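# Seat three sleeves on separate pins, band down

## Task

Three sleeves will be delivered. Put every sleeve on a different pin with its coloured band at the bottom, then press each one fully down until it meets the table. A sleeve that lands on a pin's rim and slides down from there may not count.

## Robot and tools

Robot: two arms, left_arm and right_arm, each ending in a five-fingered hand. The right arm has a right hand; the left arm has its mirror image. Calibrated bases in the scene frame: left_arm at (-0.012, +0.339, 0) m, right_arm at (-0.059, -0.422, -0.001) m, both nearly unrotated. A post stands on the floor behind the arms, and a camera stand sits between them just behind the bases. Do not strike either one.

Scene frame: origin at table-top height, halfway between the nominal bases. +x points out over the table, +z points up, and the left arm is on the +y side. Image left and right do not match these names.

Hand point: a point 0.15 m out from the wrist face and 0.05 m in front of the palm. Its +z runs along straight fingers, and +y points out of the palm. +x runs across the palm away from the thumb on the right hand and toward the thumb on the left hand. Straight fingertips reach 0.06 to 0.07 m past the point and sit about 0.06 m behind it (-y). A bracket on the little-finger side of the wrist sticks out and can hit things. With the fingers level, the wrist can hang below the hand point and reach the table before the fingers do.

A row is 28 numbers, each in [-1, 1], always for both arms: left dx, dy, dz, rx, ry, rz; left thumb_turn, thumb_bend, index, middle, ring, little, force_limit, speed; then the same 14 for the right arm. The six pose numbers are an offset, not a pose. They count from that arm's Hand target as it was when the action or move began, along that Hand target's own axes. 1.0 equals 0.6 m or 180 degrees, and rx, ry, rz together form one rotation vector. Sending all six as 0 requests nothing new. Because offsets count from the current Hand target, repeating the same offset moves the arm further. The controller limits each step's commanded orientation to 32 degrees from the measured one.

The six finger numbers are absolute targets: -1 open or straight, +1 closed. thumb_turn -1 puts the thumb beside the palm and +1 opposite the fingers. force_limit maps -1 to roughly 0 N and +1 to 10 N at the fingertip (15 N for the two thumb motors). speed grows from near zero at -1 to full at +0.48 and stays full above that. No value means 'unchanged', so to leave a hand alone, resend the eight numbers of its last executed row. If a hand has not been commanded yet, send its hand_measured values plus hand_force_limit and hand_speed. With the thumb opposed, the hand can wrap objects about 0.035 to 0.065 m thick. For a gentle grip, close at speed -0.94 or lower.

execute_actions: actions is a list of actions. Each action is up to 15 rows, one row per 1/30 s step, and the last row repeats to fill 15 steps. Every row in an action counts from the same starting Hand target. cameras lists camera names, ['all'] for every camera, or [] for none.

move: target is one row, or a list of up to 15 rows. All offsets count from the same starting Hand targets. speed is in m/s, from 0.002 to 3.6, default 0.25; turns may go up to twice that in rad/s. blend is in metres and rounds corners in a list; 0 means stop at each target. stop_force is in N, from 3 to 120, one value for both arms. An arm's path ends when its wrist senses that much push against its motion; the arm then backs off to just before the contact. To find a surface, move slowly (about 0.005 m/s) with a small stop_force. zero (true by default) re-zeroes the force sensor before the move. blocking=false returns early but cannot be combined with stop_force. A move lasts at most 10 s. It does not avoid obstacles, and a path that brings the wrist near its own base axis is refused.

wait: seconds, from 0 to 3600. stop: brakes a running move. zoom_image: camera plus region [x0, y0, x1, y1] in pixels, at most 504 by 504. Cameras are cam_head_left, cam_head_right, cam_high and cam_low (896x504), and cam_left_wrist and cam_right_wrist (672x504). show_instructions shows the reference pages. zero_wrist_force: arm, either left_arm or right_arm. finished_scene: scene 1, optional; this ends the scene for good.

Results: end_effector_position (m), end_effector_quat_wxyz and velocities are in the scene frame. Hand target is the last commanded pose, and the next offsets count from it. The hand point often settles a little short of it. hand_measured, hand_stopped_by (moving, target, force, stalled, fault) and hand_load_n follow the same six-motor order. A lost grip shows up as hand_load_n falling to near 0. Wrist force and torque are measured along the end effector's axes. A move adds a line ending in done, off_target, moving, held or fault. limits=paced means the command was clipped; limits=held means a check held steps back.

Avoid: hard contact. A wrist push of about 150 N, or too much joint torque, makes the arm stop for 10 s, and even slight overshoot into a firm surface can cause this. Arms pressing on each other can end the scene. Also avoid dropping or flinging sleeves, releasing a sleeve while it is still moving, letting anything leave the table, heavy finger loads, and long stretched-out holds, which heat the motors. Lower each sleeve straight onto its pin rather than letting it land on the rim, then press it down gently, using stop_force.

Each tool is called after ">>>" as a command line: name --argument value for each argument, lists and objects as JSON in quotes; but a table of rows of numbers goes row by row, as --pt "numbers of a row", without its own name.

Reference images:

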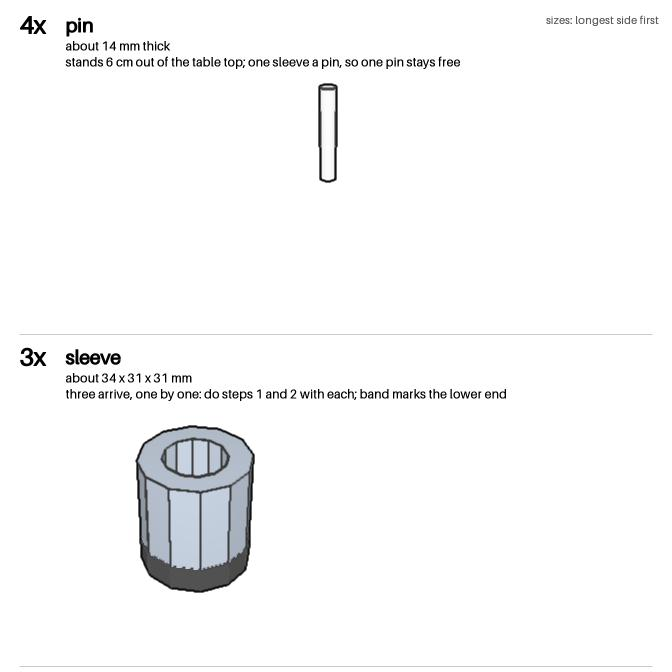

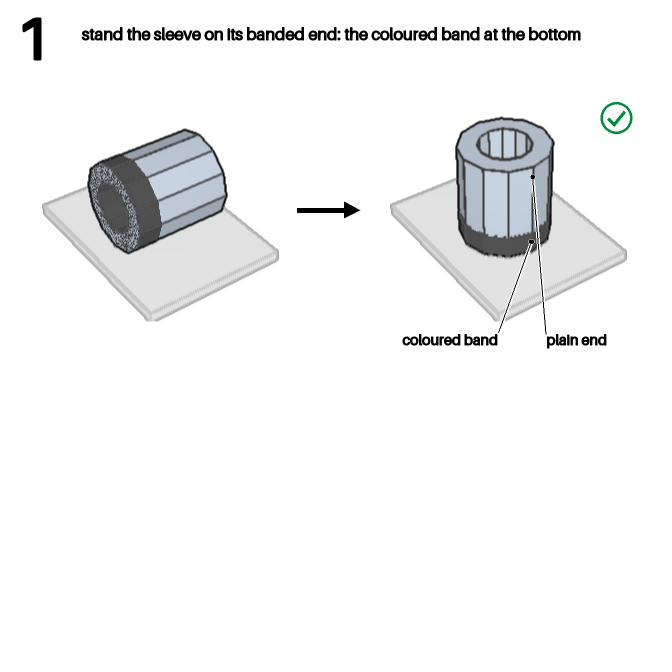

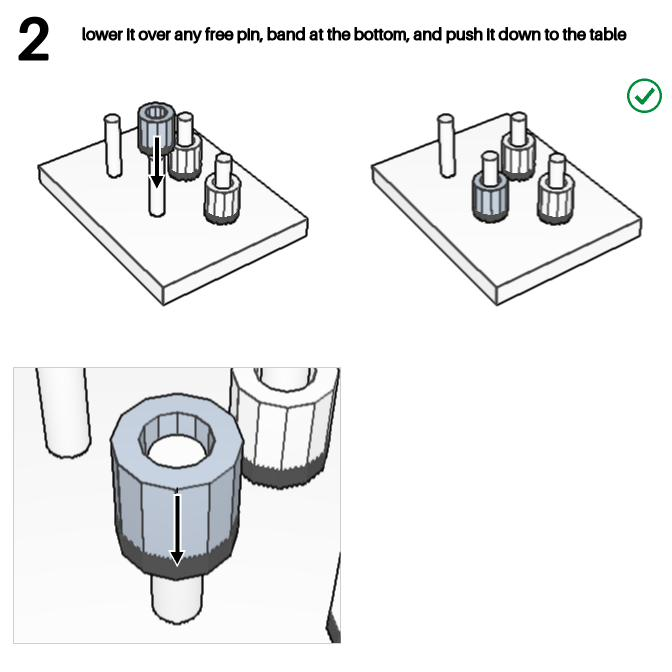

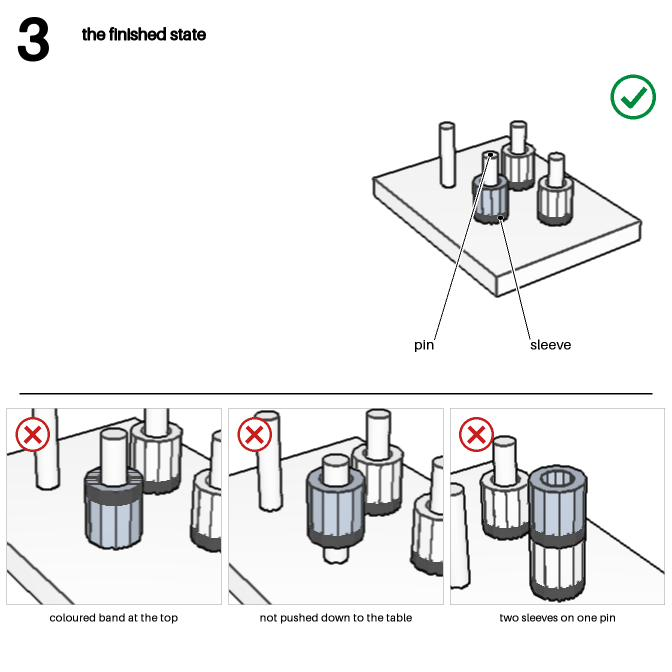

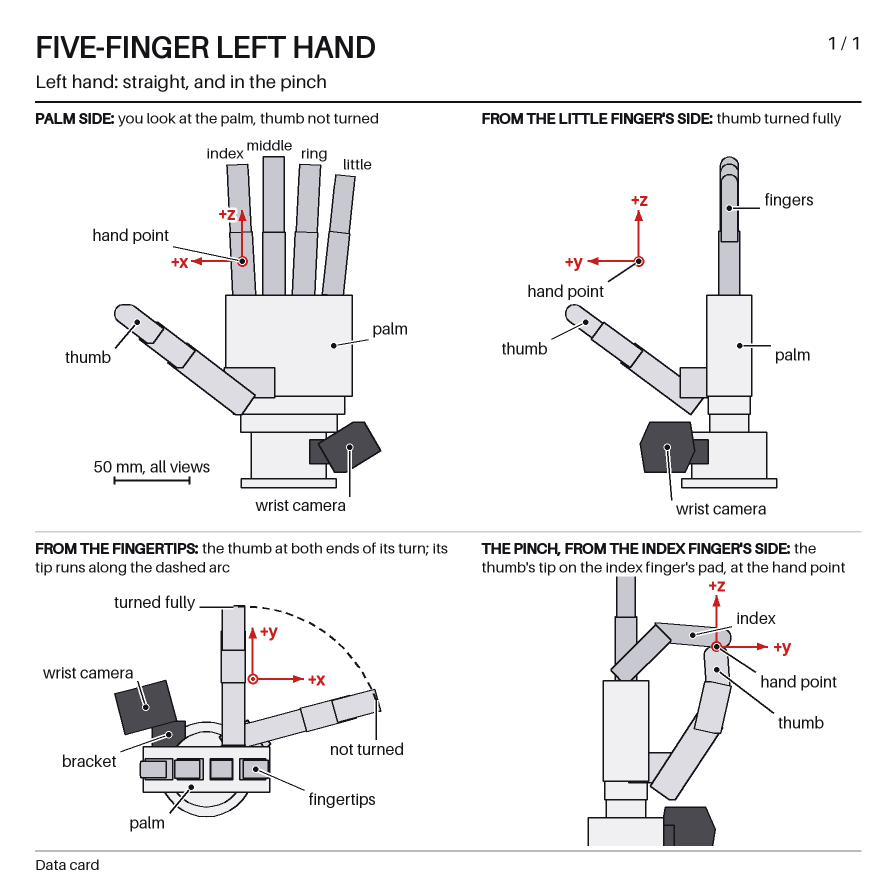

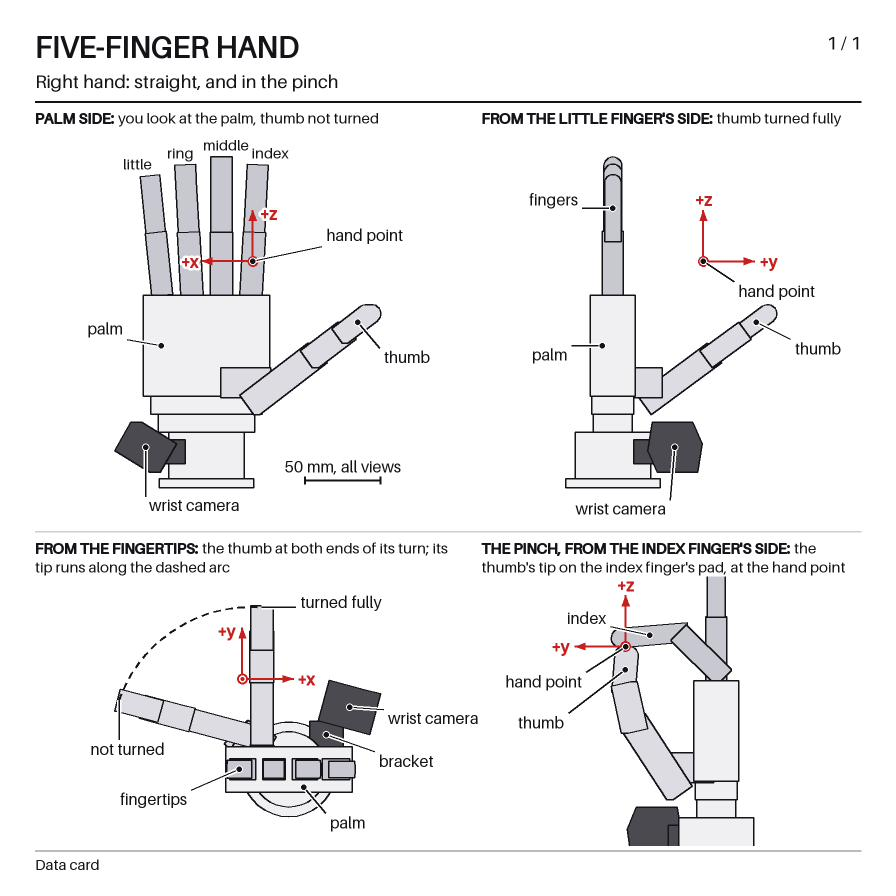

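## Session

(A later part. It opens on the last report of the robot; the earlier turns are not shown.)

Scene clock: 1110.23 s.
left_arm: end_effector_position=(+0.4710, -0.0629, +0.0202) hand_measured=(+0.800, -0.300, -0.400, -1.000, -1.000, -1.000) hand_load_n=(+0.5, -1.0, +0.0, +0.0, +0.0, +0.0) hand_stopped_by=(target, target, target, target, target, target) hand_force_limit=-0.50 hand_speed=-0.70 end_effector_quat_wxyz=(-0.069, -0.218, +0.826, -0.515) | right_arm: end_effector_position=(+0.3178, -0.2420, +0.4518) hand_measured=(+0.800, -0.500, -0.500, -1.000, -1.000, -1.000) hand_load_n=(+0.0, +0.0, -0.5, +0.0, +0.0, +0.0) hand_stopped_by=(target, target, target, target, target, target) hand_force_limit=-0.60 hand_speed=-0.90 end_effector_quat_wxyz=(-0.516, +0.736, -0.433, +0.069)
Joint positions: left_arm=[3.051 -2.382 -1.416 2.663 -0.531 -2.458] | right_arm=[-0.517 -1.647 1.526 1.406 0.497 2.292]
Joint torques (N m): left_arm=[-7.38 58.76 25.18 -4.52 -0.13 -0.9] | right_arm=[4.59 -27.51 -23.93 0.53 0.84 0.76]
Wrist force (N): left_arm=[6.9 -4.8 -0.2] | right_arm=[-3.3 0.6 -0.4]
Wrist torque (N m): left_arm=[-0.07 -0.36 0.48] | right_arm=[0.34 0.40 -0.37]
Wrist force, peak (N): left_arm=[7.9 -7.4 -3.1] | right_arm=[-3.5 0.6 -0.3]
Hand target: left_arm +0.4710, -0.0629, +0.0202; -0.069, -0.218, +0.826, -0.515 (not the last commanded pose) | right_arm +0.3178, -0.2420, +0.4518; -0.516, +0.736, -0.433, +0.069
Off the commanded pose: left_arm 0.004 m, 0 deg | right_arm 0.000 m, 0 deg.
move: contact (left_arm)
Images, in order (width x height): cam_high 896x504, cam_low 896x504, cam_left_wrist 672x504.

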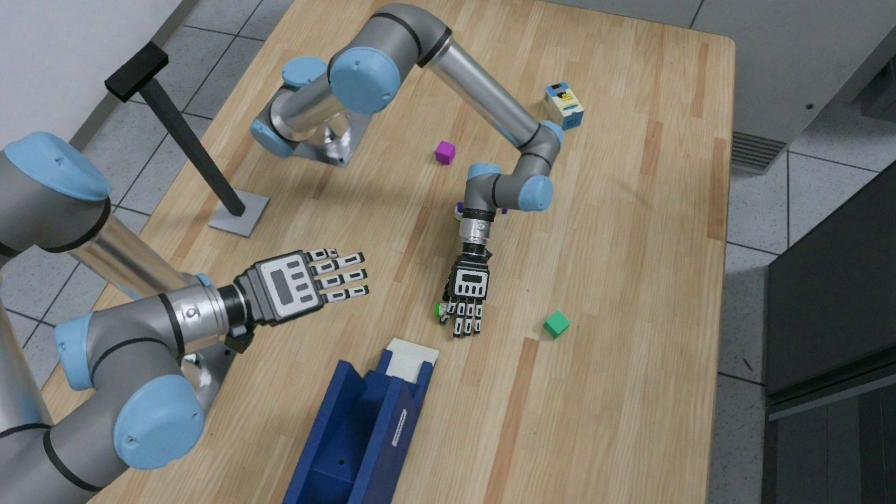

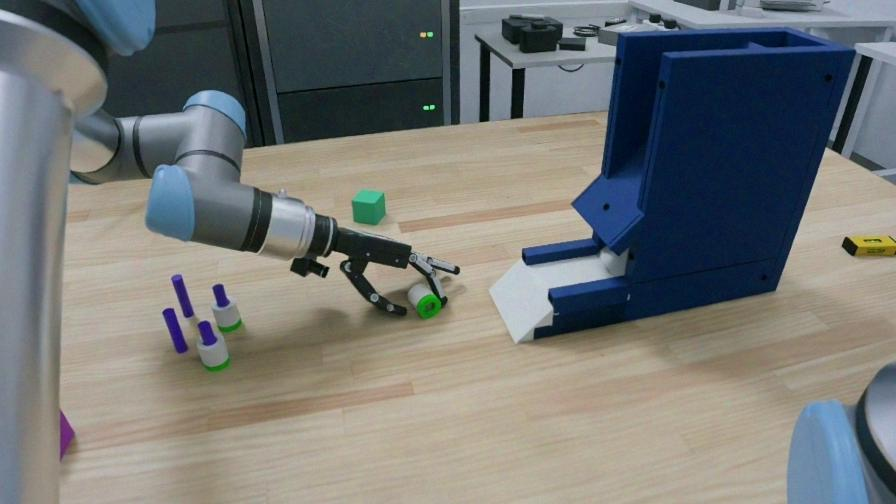

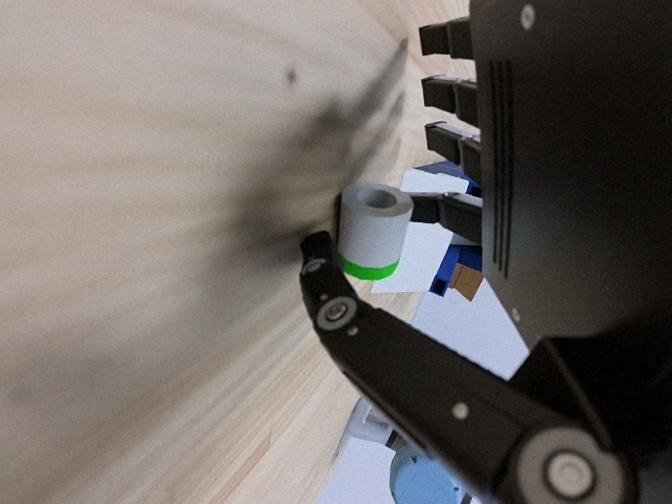

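>>> move --target '[0.0006,-0.0014,-0.0008,0,0,0,0.8,-0.3,-0.4,-1,-1,-1,-0.6,-0.88,0,0,0,0,0,0,0.8,-0.5,-0.5,-1,-1,-1,-0.6,-0.9]' --speed 0.02

>>> move --target '[0,0,0,0,0,0,0.8,-0.3,-0.26,-1,-1,-1,-0.6,-0.88,0,0,0,0,0,0,0.8,-0.5,-0.5,-1,-1,-1,-0.6,-0.9]' --speed 0.02 --cameras '["cam_low","cam_high","cam_left_wrist"]'

>>> zoom_image --camera "cam_low" --region '[340, 220, 480, 342]'

Scene clock: 1116.23 s.
left_arm: end_effector_position=(+0.4710, -0.0629, +0.0213) hand_measured=(+0.800, -0.300, -0.400, -1.000, -1.000, -1.000) hand_load_n=(+0.0, +0.0, +0.0, +0.0, +0.0, +0.0) hand_stopped_by=(target, target, target, target, target, target) hand_force_limit=-0.60 hand_speed=-0.88 end_effector_quat_wxyz=(-0.069, -0.218, +0.826, -0.515) | right_arm: end_effector_position=(+0.3178, -0.2420, +0.4518) hand_measured=(+0.800, -0.500, -0.500, -1.000, -1.000, -1.000) hand_load_n=(+0.0, +0.5, +0.0, +0.0, +0.0, +0.0) hand_stopped_by=(target, target, target, target, target, target) hand_force_limit=-0.60 hand_speed=-0.90 end_effector_quat_wxyz=(-0.516, +0.736, -0.433, +0.069)
Joint positions: left_arm=[3.051 -2.38 -1.415 2.661 -0.531 -2.458] | right_arm=[-0.517 -1.647 1.526 1.406 0.497 2.292]
Joint torques (N m): left_arm=[-0.51 39.4 23.17 -0.13 0.28 1.4] | right_arm=[4.89 -26.74 -24.44 0.54 0.89 0.67]
Wrist force (N): left_arm=[5.9 -2.1 1.8] | right_arm=[-3.2 0.4 -0.2]
Wrist torque (N m): left_arm=[0.03 -0.30 0.45] | right_arm=[0.30 0.39 -0.36]
Wrist force, peak (N): left_arm=[7.1 -5.0 -0.4] | right_arm=[-3.6 0.4 -0.2]
Hand target: left_arm +0.4710, -0.0628, +0.0212; -0.069, -0.218, +0.826, -0.515 | right_arm +0.3178, -0.2420, +0.4518; -0.516, +0.736, -0.433, +0.069
Off the commanded pose: left_arm 0.000 m, 0 deg | right_arm 0.000 m, 0 deg.
move: done

Scene clock: 1116.90 s.
left_arm: end_effector_position=(+0.4710, -0.0629, +0.0212) hand_measured=(+0.800, -0.300, -0.268, -1.000, -1.000, -1.000) hand_load_n=(+0.5, +0.0, +2.0, +0.0, +0.0, +0.0) hand_stopped_by=(target, target, force, target, target, target) hand_force_limit=-0.60 hand_speed=-0.88 end_effector_quat_wxyz=(-0.069, -0.218, +0.826, -0.515) | right_arm: end_effector_position=(+0.3178, -0.2420, +0.4518) hand_measured=(+0.800, -0.500, -0.500, -1.000, -1.000, -1.000) hand_load_n=(+0.0, +0.0, +0.0, +0.0, +0.0, +0.0) hand_stopped_by=(target, target, target, target, target, target) hand_force_limit=-0.60 hand_speed=-0.90 end_effector_quat_wxyz=(-0.516, +0.736, -0.433, +0.069)
Joint positions: left_arm=[3.051 -2.38 -1.415 2.661 -0.531 -2.458] | right_arm=[-0.517 -1.647 1.526 1.406 0.497 2.292]
Joint torques (N m): left_arm=[1.51 31.66 19.24 0.89 0.76 1.46] | right_arm=[4.48 -26.98 -24.22 0.47 0.91 0.64]
Wrist force (N): left_arm=[7.2 -5.9 1.3] | right_arm=[-3.1 0.6 0.0]
Wrist torque (N m): left_arm=[-0.03 -0.36 0.53] | right_arm=[0.30 0.38 -0.37]
Wrist force, peak (N): left_arm=[7.5 -7.0 0.4] | right_arm=[-3.4 0.7 -0.1]
Hand target: left_arm +0.4710, -0.0628, +0.0212; -0.069, -0.218, +0.826, -0.515 | right_arm +0.3178, -0.2420, +0.4518; -0.516, +0.736, -0.433, +0.069
Off the commanded pose: left_arm 0.000 m, 0 deg | right_arm 0.000 m, 0 deg.
move: done
Images, in order (width x height): cam_high 896x504, cam_low 896x504, cam_left_wrist 672x504.

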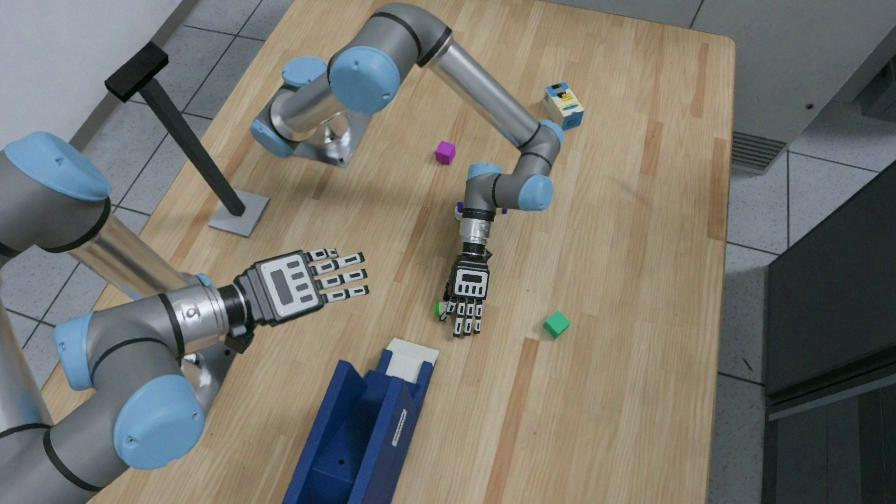

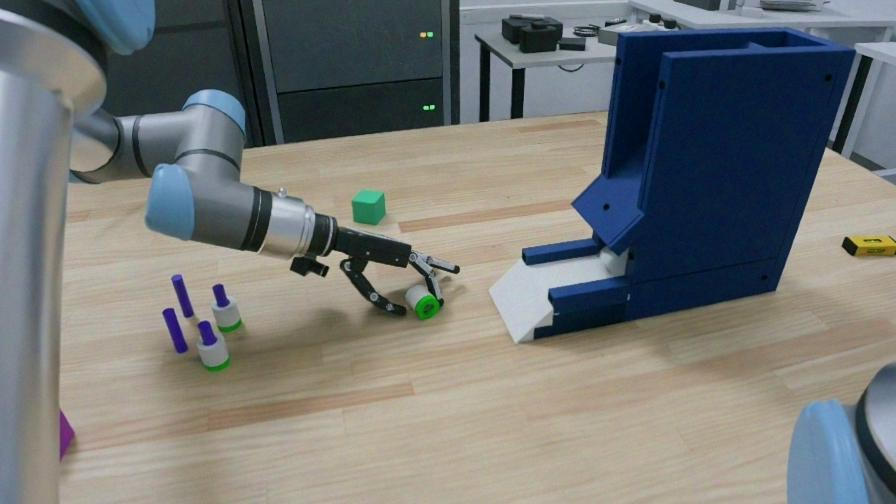

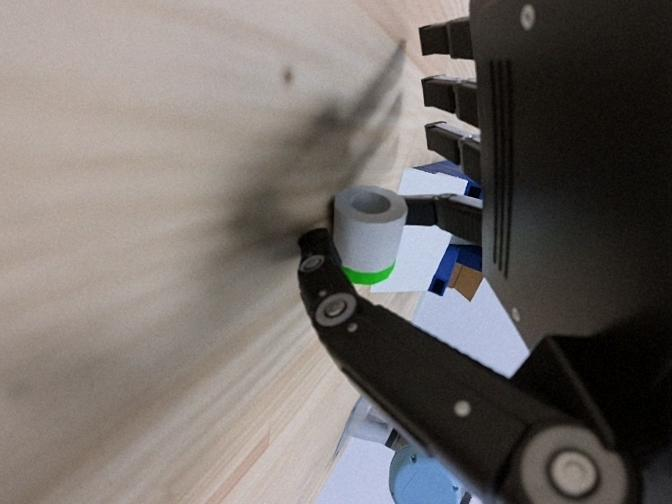

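Scaled by 3.600 from the camera's image (finer frame: 1280x720).

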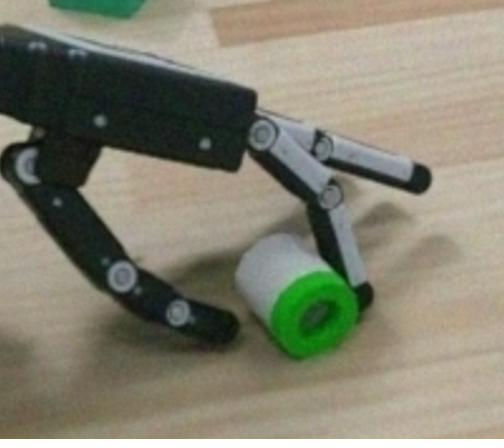

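>>> move --target '[0.00114,-0.00273,-0.00153,0,0,0,0.8,-0.3,-0.26,-1,-1,-1,-0.6,-0.88,0,0,0,0,0,0,0.8,-0.5,-0.5,-1,-1,-1,-0.6,-0.9]' --speed 0.02

Scene clock: 1121.17 s.
left_arm: end_effector_position=(+0.4710, -0.0628, +0.0233) hand_measured=(+0.800, -0.300, -0.268, -1.000, -1.000, -1.000) hand_load_n=(+0.0, +0.0, +0.0, -0.5, +0.0, +0.0) hand_stopped_by=(target, target, force, target, target, target) hand_force_limit=-0.60 hand_speed=-0.88 end_effector_quat_wxyz=(-0.069, -0.218, +0.826, -0.515) | right_arm: end_effector_position=(+0.3178, -0.2420, +0.4518) hand_measured=(+0.800, -0.500, -0.500, -1.000, -1.000, -1.000) hand_load_n=(+0.0, +0.0, +0.0, +0.0, +0.0, -0.5) hand_stopped_by=(target, target, target, target, target, target) hand_force_limit=-0.60 hand_speed=-0.90 end_effector_quat_wxyz=(-0.516, +0.736, -0.433, +0.069)
Joint positions: left_arm=[3.051 -2.377 -1.415 2.657 -0.531 -2.458] | right_arm=[-0.517 -1.647 1.526 1.406 0.497 2.292]
Joint torques (N m): left_arm=[0.62 48.33 25.79 0.15 1.67 0.64] | right_arm=[4.89 -27.01 -24.69 0.48 0.69 0.56]
Wrist force (N): left_arm=[5.8 -1.9 1.9] | right_arm=[-3.1 0.6 -0.1]
Wrist torque (N m): left_arm=[0.03 -0.31 0.46] | right_arm=[0.32 0.37 -0.36]
Wrist force, peak (N): left_arm=[7.6 -7.4 0.3] | right_arm=[-3.6 0.8 -0.2]
Hand target: left_arm +0.4710, -0.0628, +0.0232; -0.069, -0.218, +0.826, -0.515 | right_arm +0.3178, -0.2420, +0.4518; -0.516, +0.736, -0.433, +0.069
Off the commanded pose: left_arm 0.000 m, 0 deg | right_arm 0.000 m, 0 deg.
move: done

>>> move --target '[0,0,0,0,0,0,0.8,0.3,-0.26,-1,-1,-1,-0.6,-0.92,0,0,0,0,0,0,0.8,-0.5,-0.5,-1,-1,-1,-0.6,-0.9]' --speed 0.02 --cameras '["cam_low","cam_high","cam_left_wrist"]'

>>> zoom_image --camera "cam_low" --region '[340, 220, 480, 342]'

>>> zoom_image --camera "cam_left_wrist" --region '[260, 150, 460, 350]'

Scene clock: 1126.33 s.
left_arm: end_effector_position=(+0.4710, -0.0628, +0.0232) hand_measured=(+0.800, +0.014, -0.268, -1.000, -1.000, -1.000) hand_load_n=(+0.0, +3.0, +3.5, -0.5, +0.0, +0.0) hand_stopped_by=(target, force, force, target, target, target) hand_force_limit=-0.60 hand_speed=-0.92 end_effector_quat_wxyz=(-0.069, -0.218, +0.826, -0.515) | right_arm: end_effector_position=(+0.3178, -0.2420, +0.4518) hand_measured=(+0.800, -0.500, -0.500, -1.000, -1.000, -1.000) hand_load_n=(+0.0, +0.0, +0.0, +0.0, +0.0, -0.5) hand_stopped_by=(target, target, target, target, target, target) hand_force_limit=-0.60 hand_speed=-0.90 end_effector_quat_wxyz=(-0.516, +0.736, -0.433, +0.069)
Joint positions: left_arm=[3.051 -2.377 -1.415 2.657 -0.531 -2.458] | right_arm=[-0.517 -1.647 1.526 1.406 0.497 2.292]
Joint torques (N m): left_arm=[-2.54 34.72 26.5 0.75 1.89 -1.84] | right_arm=[4.91 -27.16 -24.38 0.46 0.83 0.44]
Wrist force (N): left_arm=[5.8 -1.8 1.8] | right_arm=[-3.0 0.4 -0.2]
Wrist torque (N m): left_arm=[0.04 -0.32 0.46] | right_arm=[0.30 0.35 -0.36]
Wrist force, peak (N): left_arm=[6.0 -1.9 1.6] | right_arm=[-3.6 0.6 -0.2]
Hand target: left_arm +0.4710, -0.0628, +0.0232; -0.069, -0.218, +0.826, -0.515 | right_arm +0.3178, -0.2420, +0.4518; -0.516, +0.736, -0.433, +0.069
Off the commanded pose: left_arm 0.000 m, 0 deg | right_arm 0.000 m, 0 deg.
move: done
Images, in order (width x height): cam_high 896x504, cam_low 896x504, cam_left_wrist 672x504.

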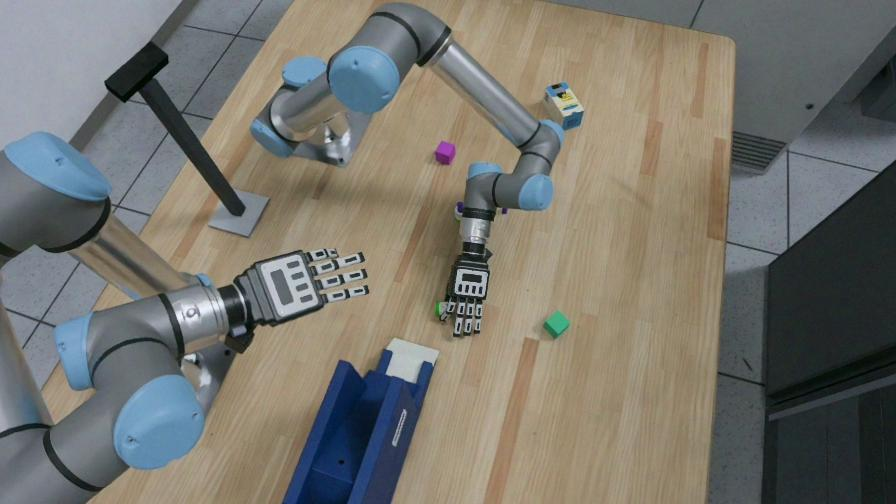

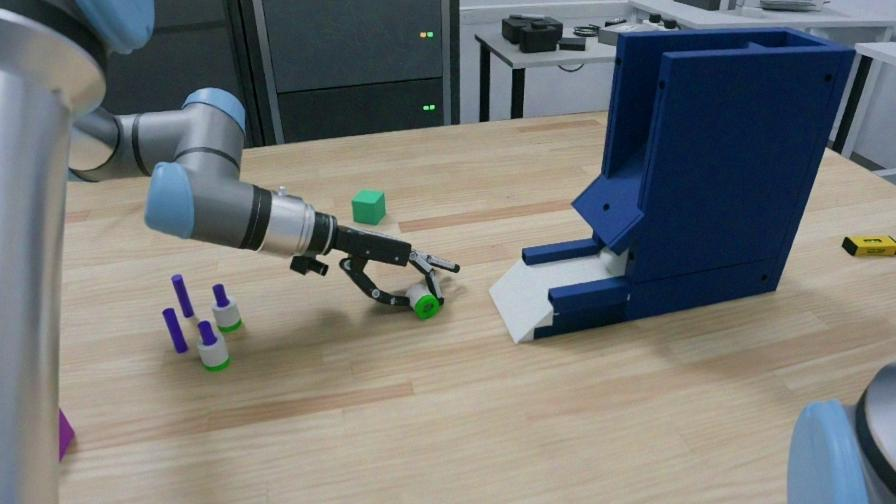

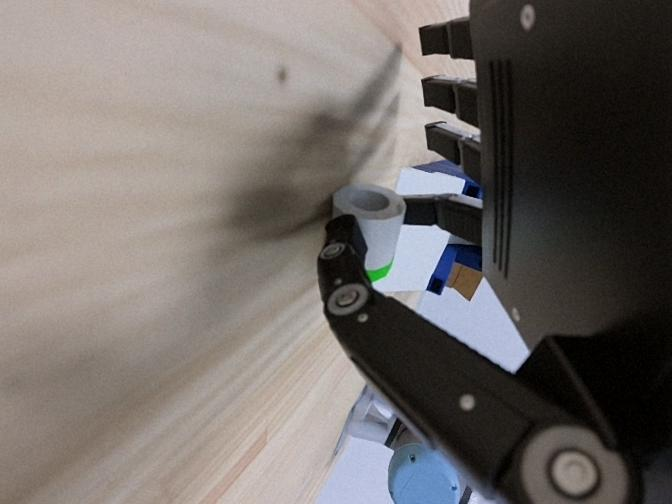

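Scaled by 3.600 from the camera's image (finer frame: 1280x720).

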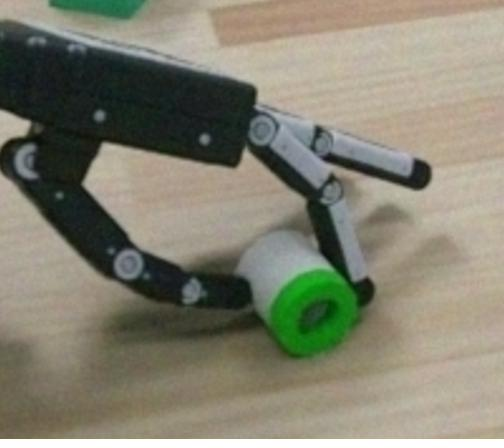

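Scaled by 2.520 from the camera's image (finer frame: 960x720).

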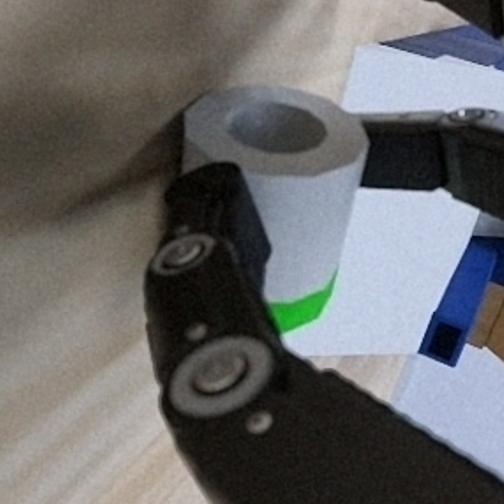

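>>> move --target '[0.0114,-0.0273,-0.0153,0,0,0,0.8,0.3,-0.26,-1,-1,-1,-0.6,-0.92,0,0,0,0,0,0,0.8,-0.5,-0.5,-1,-1,-1,-0.6,-0.9]' --speed 0.02 --cameras '["cam_low","cam_left_wrist"]'

>>> zoom_image --camera "cam_low" --region '[340, 220, 480, 342]'

Scene clock: 1129.57 s.
left_arm: end_effector_position=(+0.4709, -0.0629, +0.0434) hand_measured=(+0.800, +0.014, -0.268, -1.000, -1.000, -1.000) hand_load_n=(+0.0, +3.0, +4.0, +0.0, +0.0, +0.0) hand_stopped_by=(target, force, force, target, target, target) hand_force_limit=-0.60 hand_speed=-0.92 end_effector_quat_wxyz=(-0.069, -0.218, +0.826, -0.515) | right_arm: end_effector_position=(+0.3178, -0.2420, +0.4518) hand_measured=(+0.800, -0.500, -0.500, -1.000, -1.000, -1.000) hand_load_n=(+0.0, +0.0, +0.0, +0.0, +0.0, +0.0) hand_stopped_by=(target, target, target, target, target, target) hand_force_limit=-0.60 hand_speed=-0.90 end_effector_quat_wxyz=(-0.516, +0.736, -0.433, +0.069)
Joint positions: left_arm=[3.051 -2.349 -1.407 2.621 -0.531 -2.458] | right_arm=[-0.517 -1.647 1.526 1.406 0.497 2.292]
Joint torques (N m): left_arm=[-7.86 36.85 21.09 -0.31 1.29 -1.65] | right_arm=[4.58 -27.61 -24.21 0.45 0.69 0.36]
Wrist force (N): left_arm=[5.6 -1.9 2.0] | right_arm=[-3.3 0.7 -0.2]
Wrist torque (N m): left_arm=[0.00 -0.28 0.45] | right_arm=[0.34 0.40 -0.38]
Wrist force, peak (N): left_arm=[5.9 -1.8 1.9] | right_arm=[-3.5 0.7 -0.4]
Hand target: left_arm +0.4709, -0.0629, +0.0432; -0.069, -0.218, +0.826, -0.515 | right_arm +0.3178, -0.2420, +0.4518; -0.516, +0.736, -0.433, +0.069
Off the commanded pose: left_arm 0.000 m, 0 deg | right_arm 0.000 m, 0 deg.
move: done

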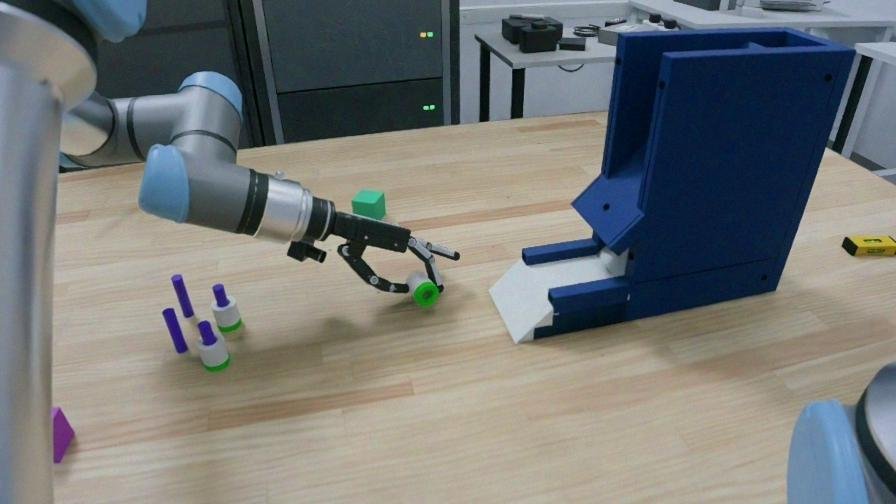

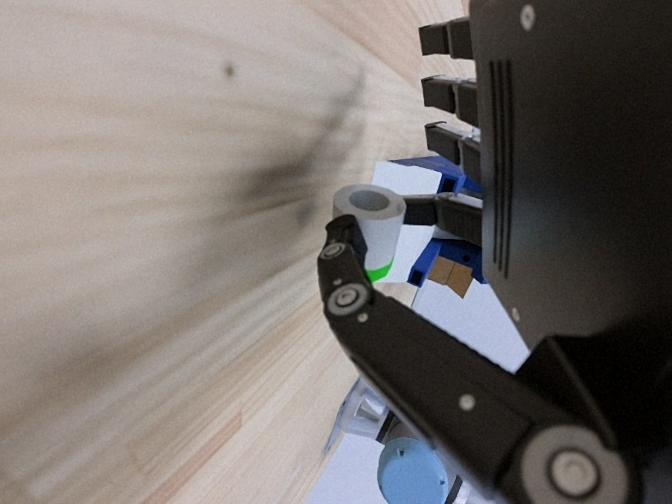

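Scaled by 3.600 from the camera's image (finer frame: 1280x720).

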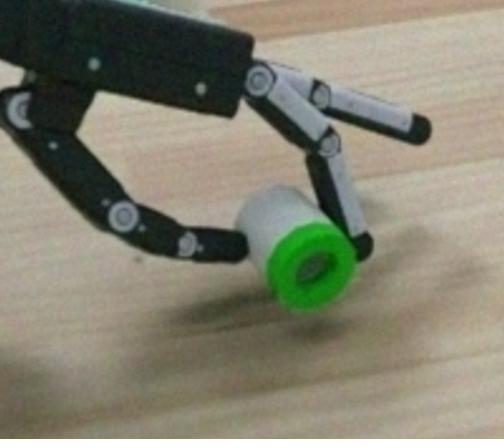

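>>> move --target '[0.1217,-0.1522,-0.218,0,0,0,0.8,0.3,-0.26,-1,-1,-1,-0.6,-0.92,0,0,0,0,0,0,0.8,-0.5,-0.5,-1,-1,-1,-0.6,-0.9]' --speed 0.12

>>> move --target '[0,0,0,0,-0.0815,0.1453,0.8,0.3,-0.26,-1,-1,-1,-0.6,-0.92,0,0,0,0,0,0,0.8,-0.5,-0.5,-1,-1,-1,-0.6,-0.9]' --speed 0.25 --cameras '["cam_low","cam_high","cam_head_right"]'

Scene clock: 1135.53 s.
left_arm: end_effector_position=(+0.4306, -0.0028, +0.2030) hand_measured=(+0.800, +0.014, -0.268, -1.000, -1.000, -1.000) hand_load_n=(+0.0, +3.0, +4.0, +0.0, +0.0, +0.0) hand_stopped_by=(target, force, force, target, target, target) hand_force_limit=-0.60 hand_speed=-0.92 end_effector_quat_wxyz=(-0.069, -0.218, +0.826, -0.515) | right_arm: end_effector_position=(+0.3178, -0.2420, +0.4518) hand_measured=(+0.800, -0.500, -0.500, -1.000, -1.000, -1.000) hand_load_n=(+0.0, +0.0, +0.0, +0.0, +0.0, +0.0) hand_stopped_by=(target, target, target, target, target, target) hand_force_limit=-0.60 hand_speed=-0.90 end_effector_quat_wxyz=(-0.516, +0.736, -0.433, +0.069)
Joint positions: left_arm=[3.166 -2.074 -1.471 2.217 -0.493 -2.236] | right_arm=[-0.517 -1.647 1.526 1.406 0.497 2.292]
Joint torques (N m): left_arm=[-8.4 30.36 17.12 -1.7 -0.03 -1.8] | right_arm=[4.92 -27.37 -24.4 0.41 0.73 0.33]
Wrist force (N): left_arm=[5.6 -1.7 1.9] | right_arm=[-3.3 1.0 -0.2]
Wrist torque (N m): left_arm=[0.06 -0.30 0.50] | right_arm=[0.38 0.41 -0.36]
Wrist force, peak (N): left_arm=[6.2 -2.4 1.1] | right_arm=[-3.6 0.7 -0.2]
Hand target: left_arm +0.4305, -0.0028, +0.2030; -0.069, -0.218, +0.826, -0.515 | right_arm +0.3178, -0.2420, +0.4518; -0.516, +0.736, -0.433, +0.069
Off the commanded pose: left_arm 0.000 m, 0 deg | right_arm 0.000 m, 0 deg.
move: done

Scene clock: 1137.07 s.
left_arm: end_effector_position=(+0.4304, -0.0028, +0.2030) hand_measured=(+0.800, +0.014, -0.268, -1.000, -1.000, -1.000) hand_load_n=(+0.0, +3.5, +3.5, +0.0, +0.0, +0.0) hand_stopped_by=(target, force, force, target, target, target) hand_force_limit=-0.60 hand_speed=-0.92 end_effector_quat_wxyz=(+0.154, -0.089, +0.856, -0.486) | right_arm: end_effector_position=(+0.3178, -0.2420, +0.4518) hand_measured=(+0.800, -0.500, -0.500, -1.000, -1.000, -1.000) hand_load_n=(+0.0, +0.0, +0.0, +0.0, +0.0, +0.0) hand_stopped_by=(target, target, target, target, target, target) hand_force_limit=-0.60 hand_speed=-0.90 end_effector_quat_wxyz=(-0.516, +0.736, -0.433, +0.069)
Joint positions: left_arm=[3.095 -1.811 -1.67 2.615 -0.683 -2.2] | right_arm=[-0.517 -1.647 1.526 1.406 0.497 2.292]
Joint torques (N m): left_arm=[7.36 22.01 27.96 -1.89 1.35 -1.55] | right_arm=[4.56 -26.86 -23.99 0.39 0.61 0.29]
Wrist force (N): left_arm=[3.8 -1.7 1.6] | right_arm=[-3.2 0.4 -0.2]
Wrist torque (N m): left_arm=[0.04 -0.23 0.39] | right_arm=[0.29 0.39 -0.38]
Wrist force, peak (N): left_arm=[5.5 -1.8 1.8] | right_arm=[-3.5 0.7 0.0]
Hand target: left_arm +0.4305, -0.0028, +0.2030; +0.154, -0.089, +0.856, -0.486 | right_arm +0.3178, -0.2420, +0.4518; -0.516, +0.736, -0.433, +0.069
Off the commanded pose: left_arm 0.000 m, 0 deg | right_arm 0.000 m, 0 deg.
move: done
Images, in order (width x height): cam_head_right 896x504, cam_high 896x504, cam_low 896x504.

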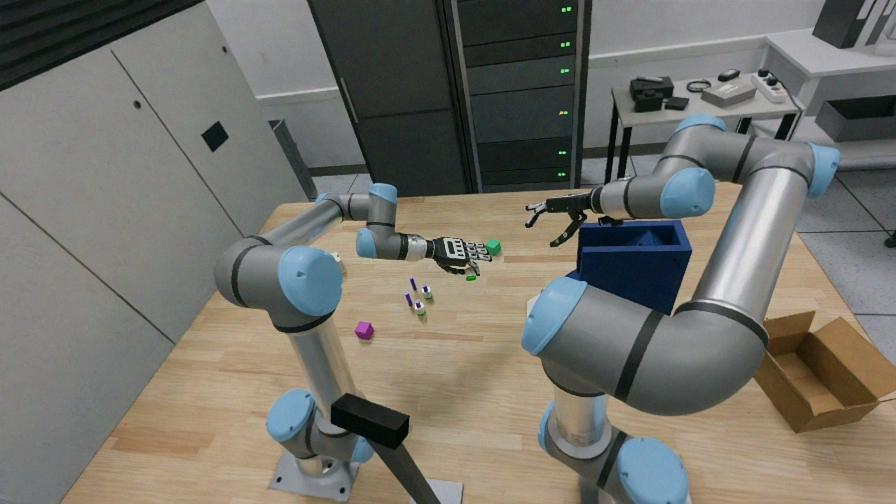

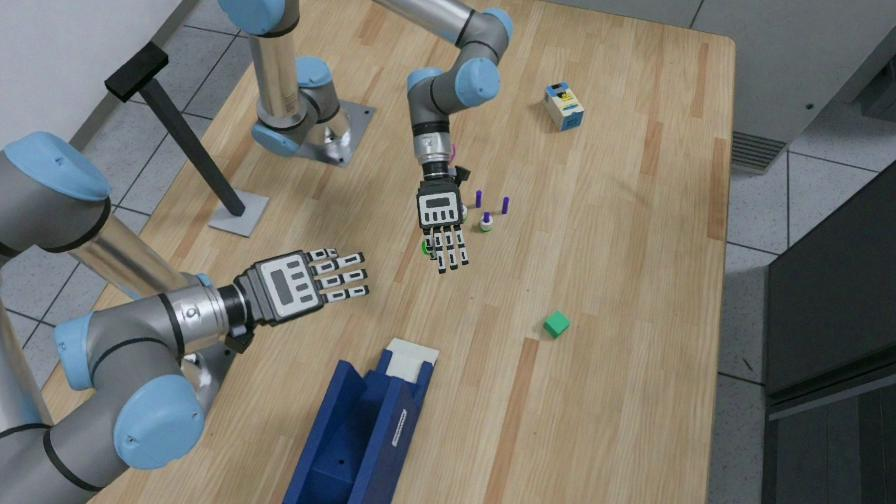

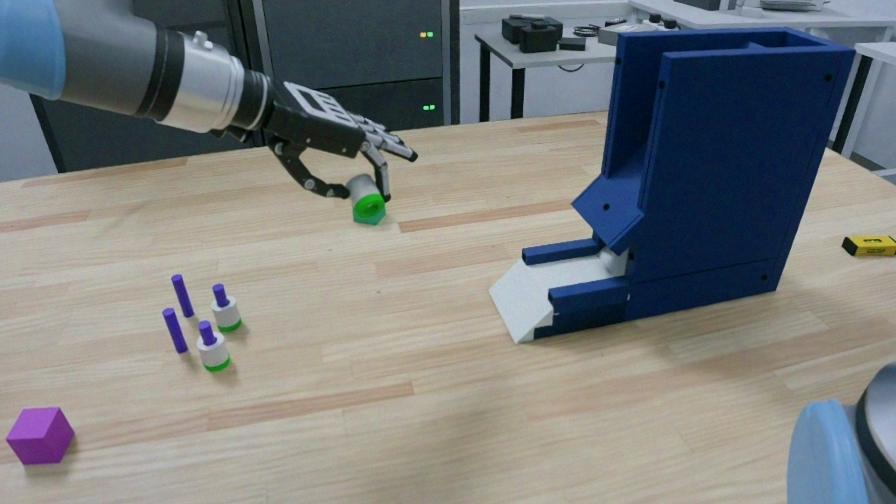

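>>> move --target '[0,0,0,0,-0.0815,0.1453,0.8,0.3,-0.26,-1,-1,-1,-0.6,-0.92,0,0,0,0,0,0,0.8,-0.5,-0.5,-1,-1,-1,-0.6,-0.9]' --speed 0.25

>>> move --target '[0,0,0,0,-0.0815,0.1453,0.8,0.3,-0.26,-1,-1,-1,-0.6,-0.92,0,0,0,0,0,0,0.8,-0.5,-0.5,-1,-1,-1,-0.6,-0.9]' --speed 0.25 --cameras '["cam_low","cam_high","cam_head_right"]'

Scene clock: 1141.07 s.
left_arm: end_effector_position=(+0.4304, -0.0028, +0.2030) hand_measured=(+0.800, +0.014, -0.268, -1.000, -1.000, -1.000) hand_load_n=(+0.0, +3.0, +4.0, +0.0, +0.0, +0.0) hand_stopped_by=(target, force, force, target, target, target) hand_force_limit=-0.60 hand_speed=-0.92 end_effector_quat_wxyz=(+0.366, +0.045, +0.827, -0.423) | right_arm: end_effector_position=(+0.3178, -0.2420, +0.4518) hand_measured=(+0.800, -0.500, -0.500, -1.000, -1.000, -1.000) hand_load_n=(+0.0, +0.0, +0.0, +0.0, +0.0, +0.0) hand_stopped_by=(target, target, target, target, target, target) hand_force_limit=-0.60 hand_speed=-0.90 end_effector_quat_wxyz=(-0.516, +0.736, -0.433, +0.069)
Joint positions: left_arm=[2.991 -1.596 -1.92 3.02 -0.901 -2.049] | right_arm=[-0.517 -1.647 1.526 1.406 0.497 2.292]
Joint torques (N m): left_arm=[8.24 10.24 26.77 -0.41 0.95 -0.73] | right_arm=[4.65 -26.89 -24.38 0.48 0.63 0.21]
Wrist force (N): left_arm=[2.2 -1.5 1.0] | right_arm=[-3.4 0.8 -0.3]
Wrist torque (N m): left_arm=[0.00 -0.17 0.30] | right_arm=[0.36 0.42 -0.38]
Wrist force, peak (N): left_arm=[4.1 -1.5 1.8] | right_arm=[-3.5 0.8 -0.3]
Hand target: left_arm +0.4305, -0.0028, +0.2030; +0.367, +0.045, +0.827, -0.423 | right_arm +0.3178, -0.2420, +0.4518; -0.516, +0.736, -0.433, +0.069
Off the commanded pose: left_arm 0.000 m, 0 deg | right_arm 0.000 m, 0 deg.
move: done

Scene clock: 1142.63 s.
left_arm: end_effector_position=(+0.4304, -0.0028, +0.2030) hand_measured=(+0.800, +0.014, -0.268, -1.000, -1.000, -1.000) hand_load_n=(+0.0, +3.0, +4.0, +0.0, +0.0, +0.0) hand_stopped_by=(target, force, force, target, target, target) hand_force_limit=-0.60 hand_speed=-0.92 end_effector_quat_wxyz=(+0.554, +0.177, +0.743, -0.332) | right_arm: end_effector_position=(+0.3178, -0.2420, +0.4518) hand_measured=(+0.800, -0.500, -0.500, -1.000, -1.000, -1.000) hand_load_n=(+0.0, +0.0, +0.0, +0.0, +0.0, +0.0) hand_stopped_by=(target, target, target, target, target, target) hand_force_limit=-0.60 hand_speed=-0.90 end_effector_quat_wxyz=(-0.516, +0.736, -0.433, +0.069)
Joint positions: left_arm=[2.881 -1.493 -2.175 3.481 -1.093 -1.79] | right_arm=[-0.517 -1.647 1.526 1.406 0.497 2.292]
Joint torques (N m): left_arm=[7.59 3.2 25.99 2.22 1.07 0.65] | right_arm=[4.37 -27.5 -24.24 0.41 0.59 0.2]
Wrist force (N): left_arm=[1.0 -1.2 0.9] | right_arm=[-3.2 0.7 -0.1]
Wrist torque (N m): left_arm=[-0.11 -0.07 0.17] | right_arm=[0.33 0.38 -0.37]
Wrist force, peak (N): left_arm=[2.0 -2.0 1.0] | right_arm=[-3.4 0.7 -0.4]
Hand target: left_arm +0.4305, -0.0028, +0.2030; +0.554, +0.177, +0.743, -0.332 | right_arm +0.3178, -0.2420, +0.4518; -0.516, +0.736, -0.433, +0.069
Off the commanded pose: left_arm 0.000 m, 0 deg | right_arm 0.000 m, 0 deg.
move: done
Images, in order (width x height): cam_head_right 896x504, cam_high 896x504, cam_low 896x504.

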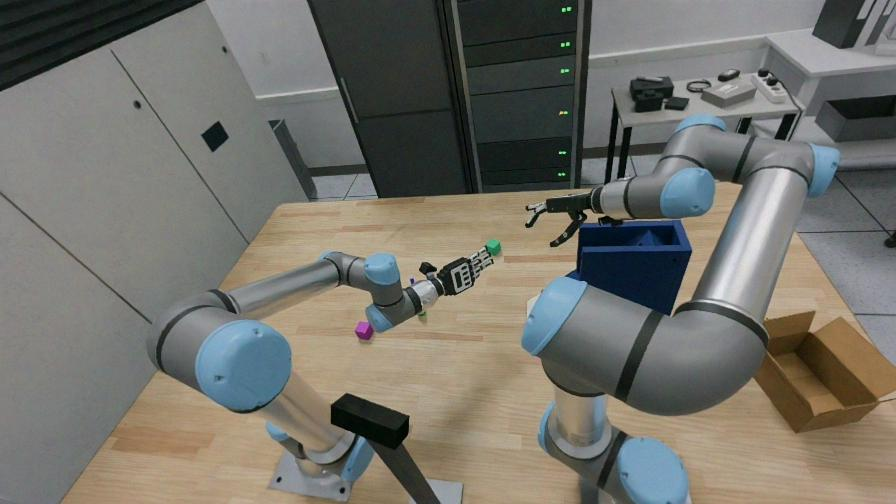

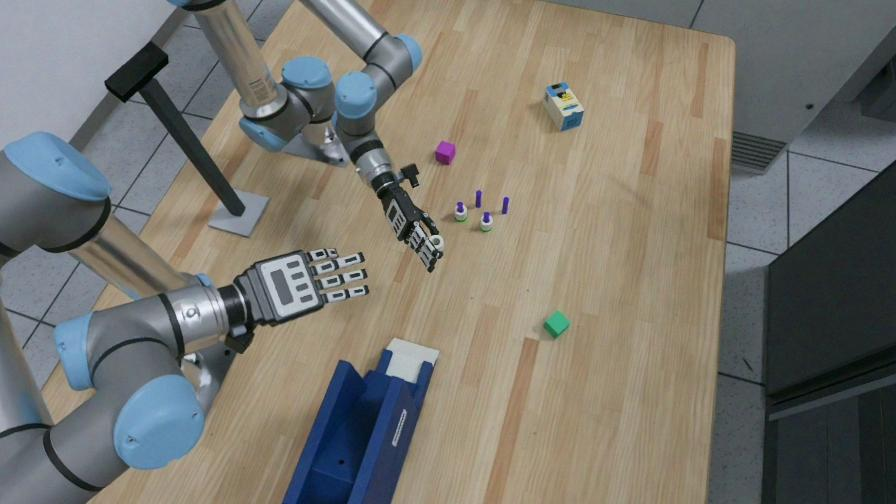

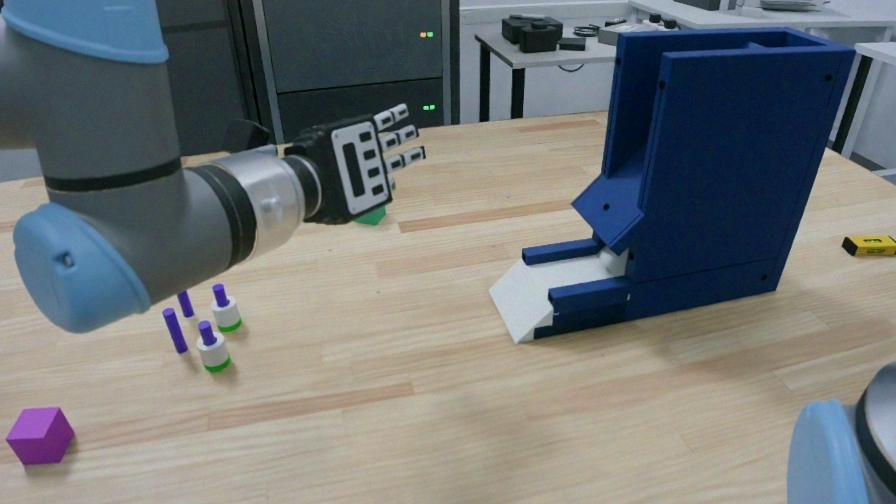

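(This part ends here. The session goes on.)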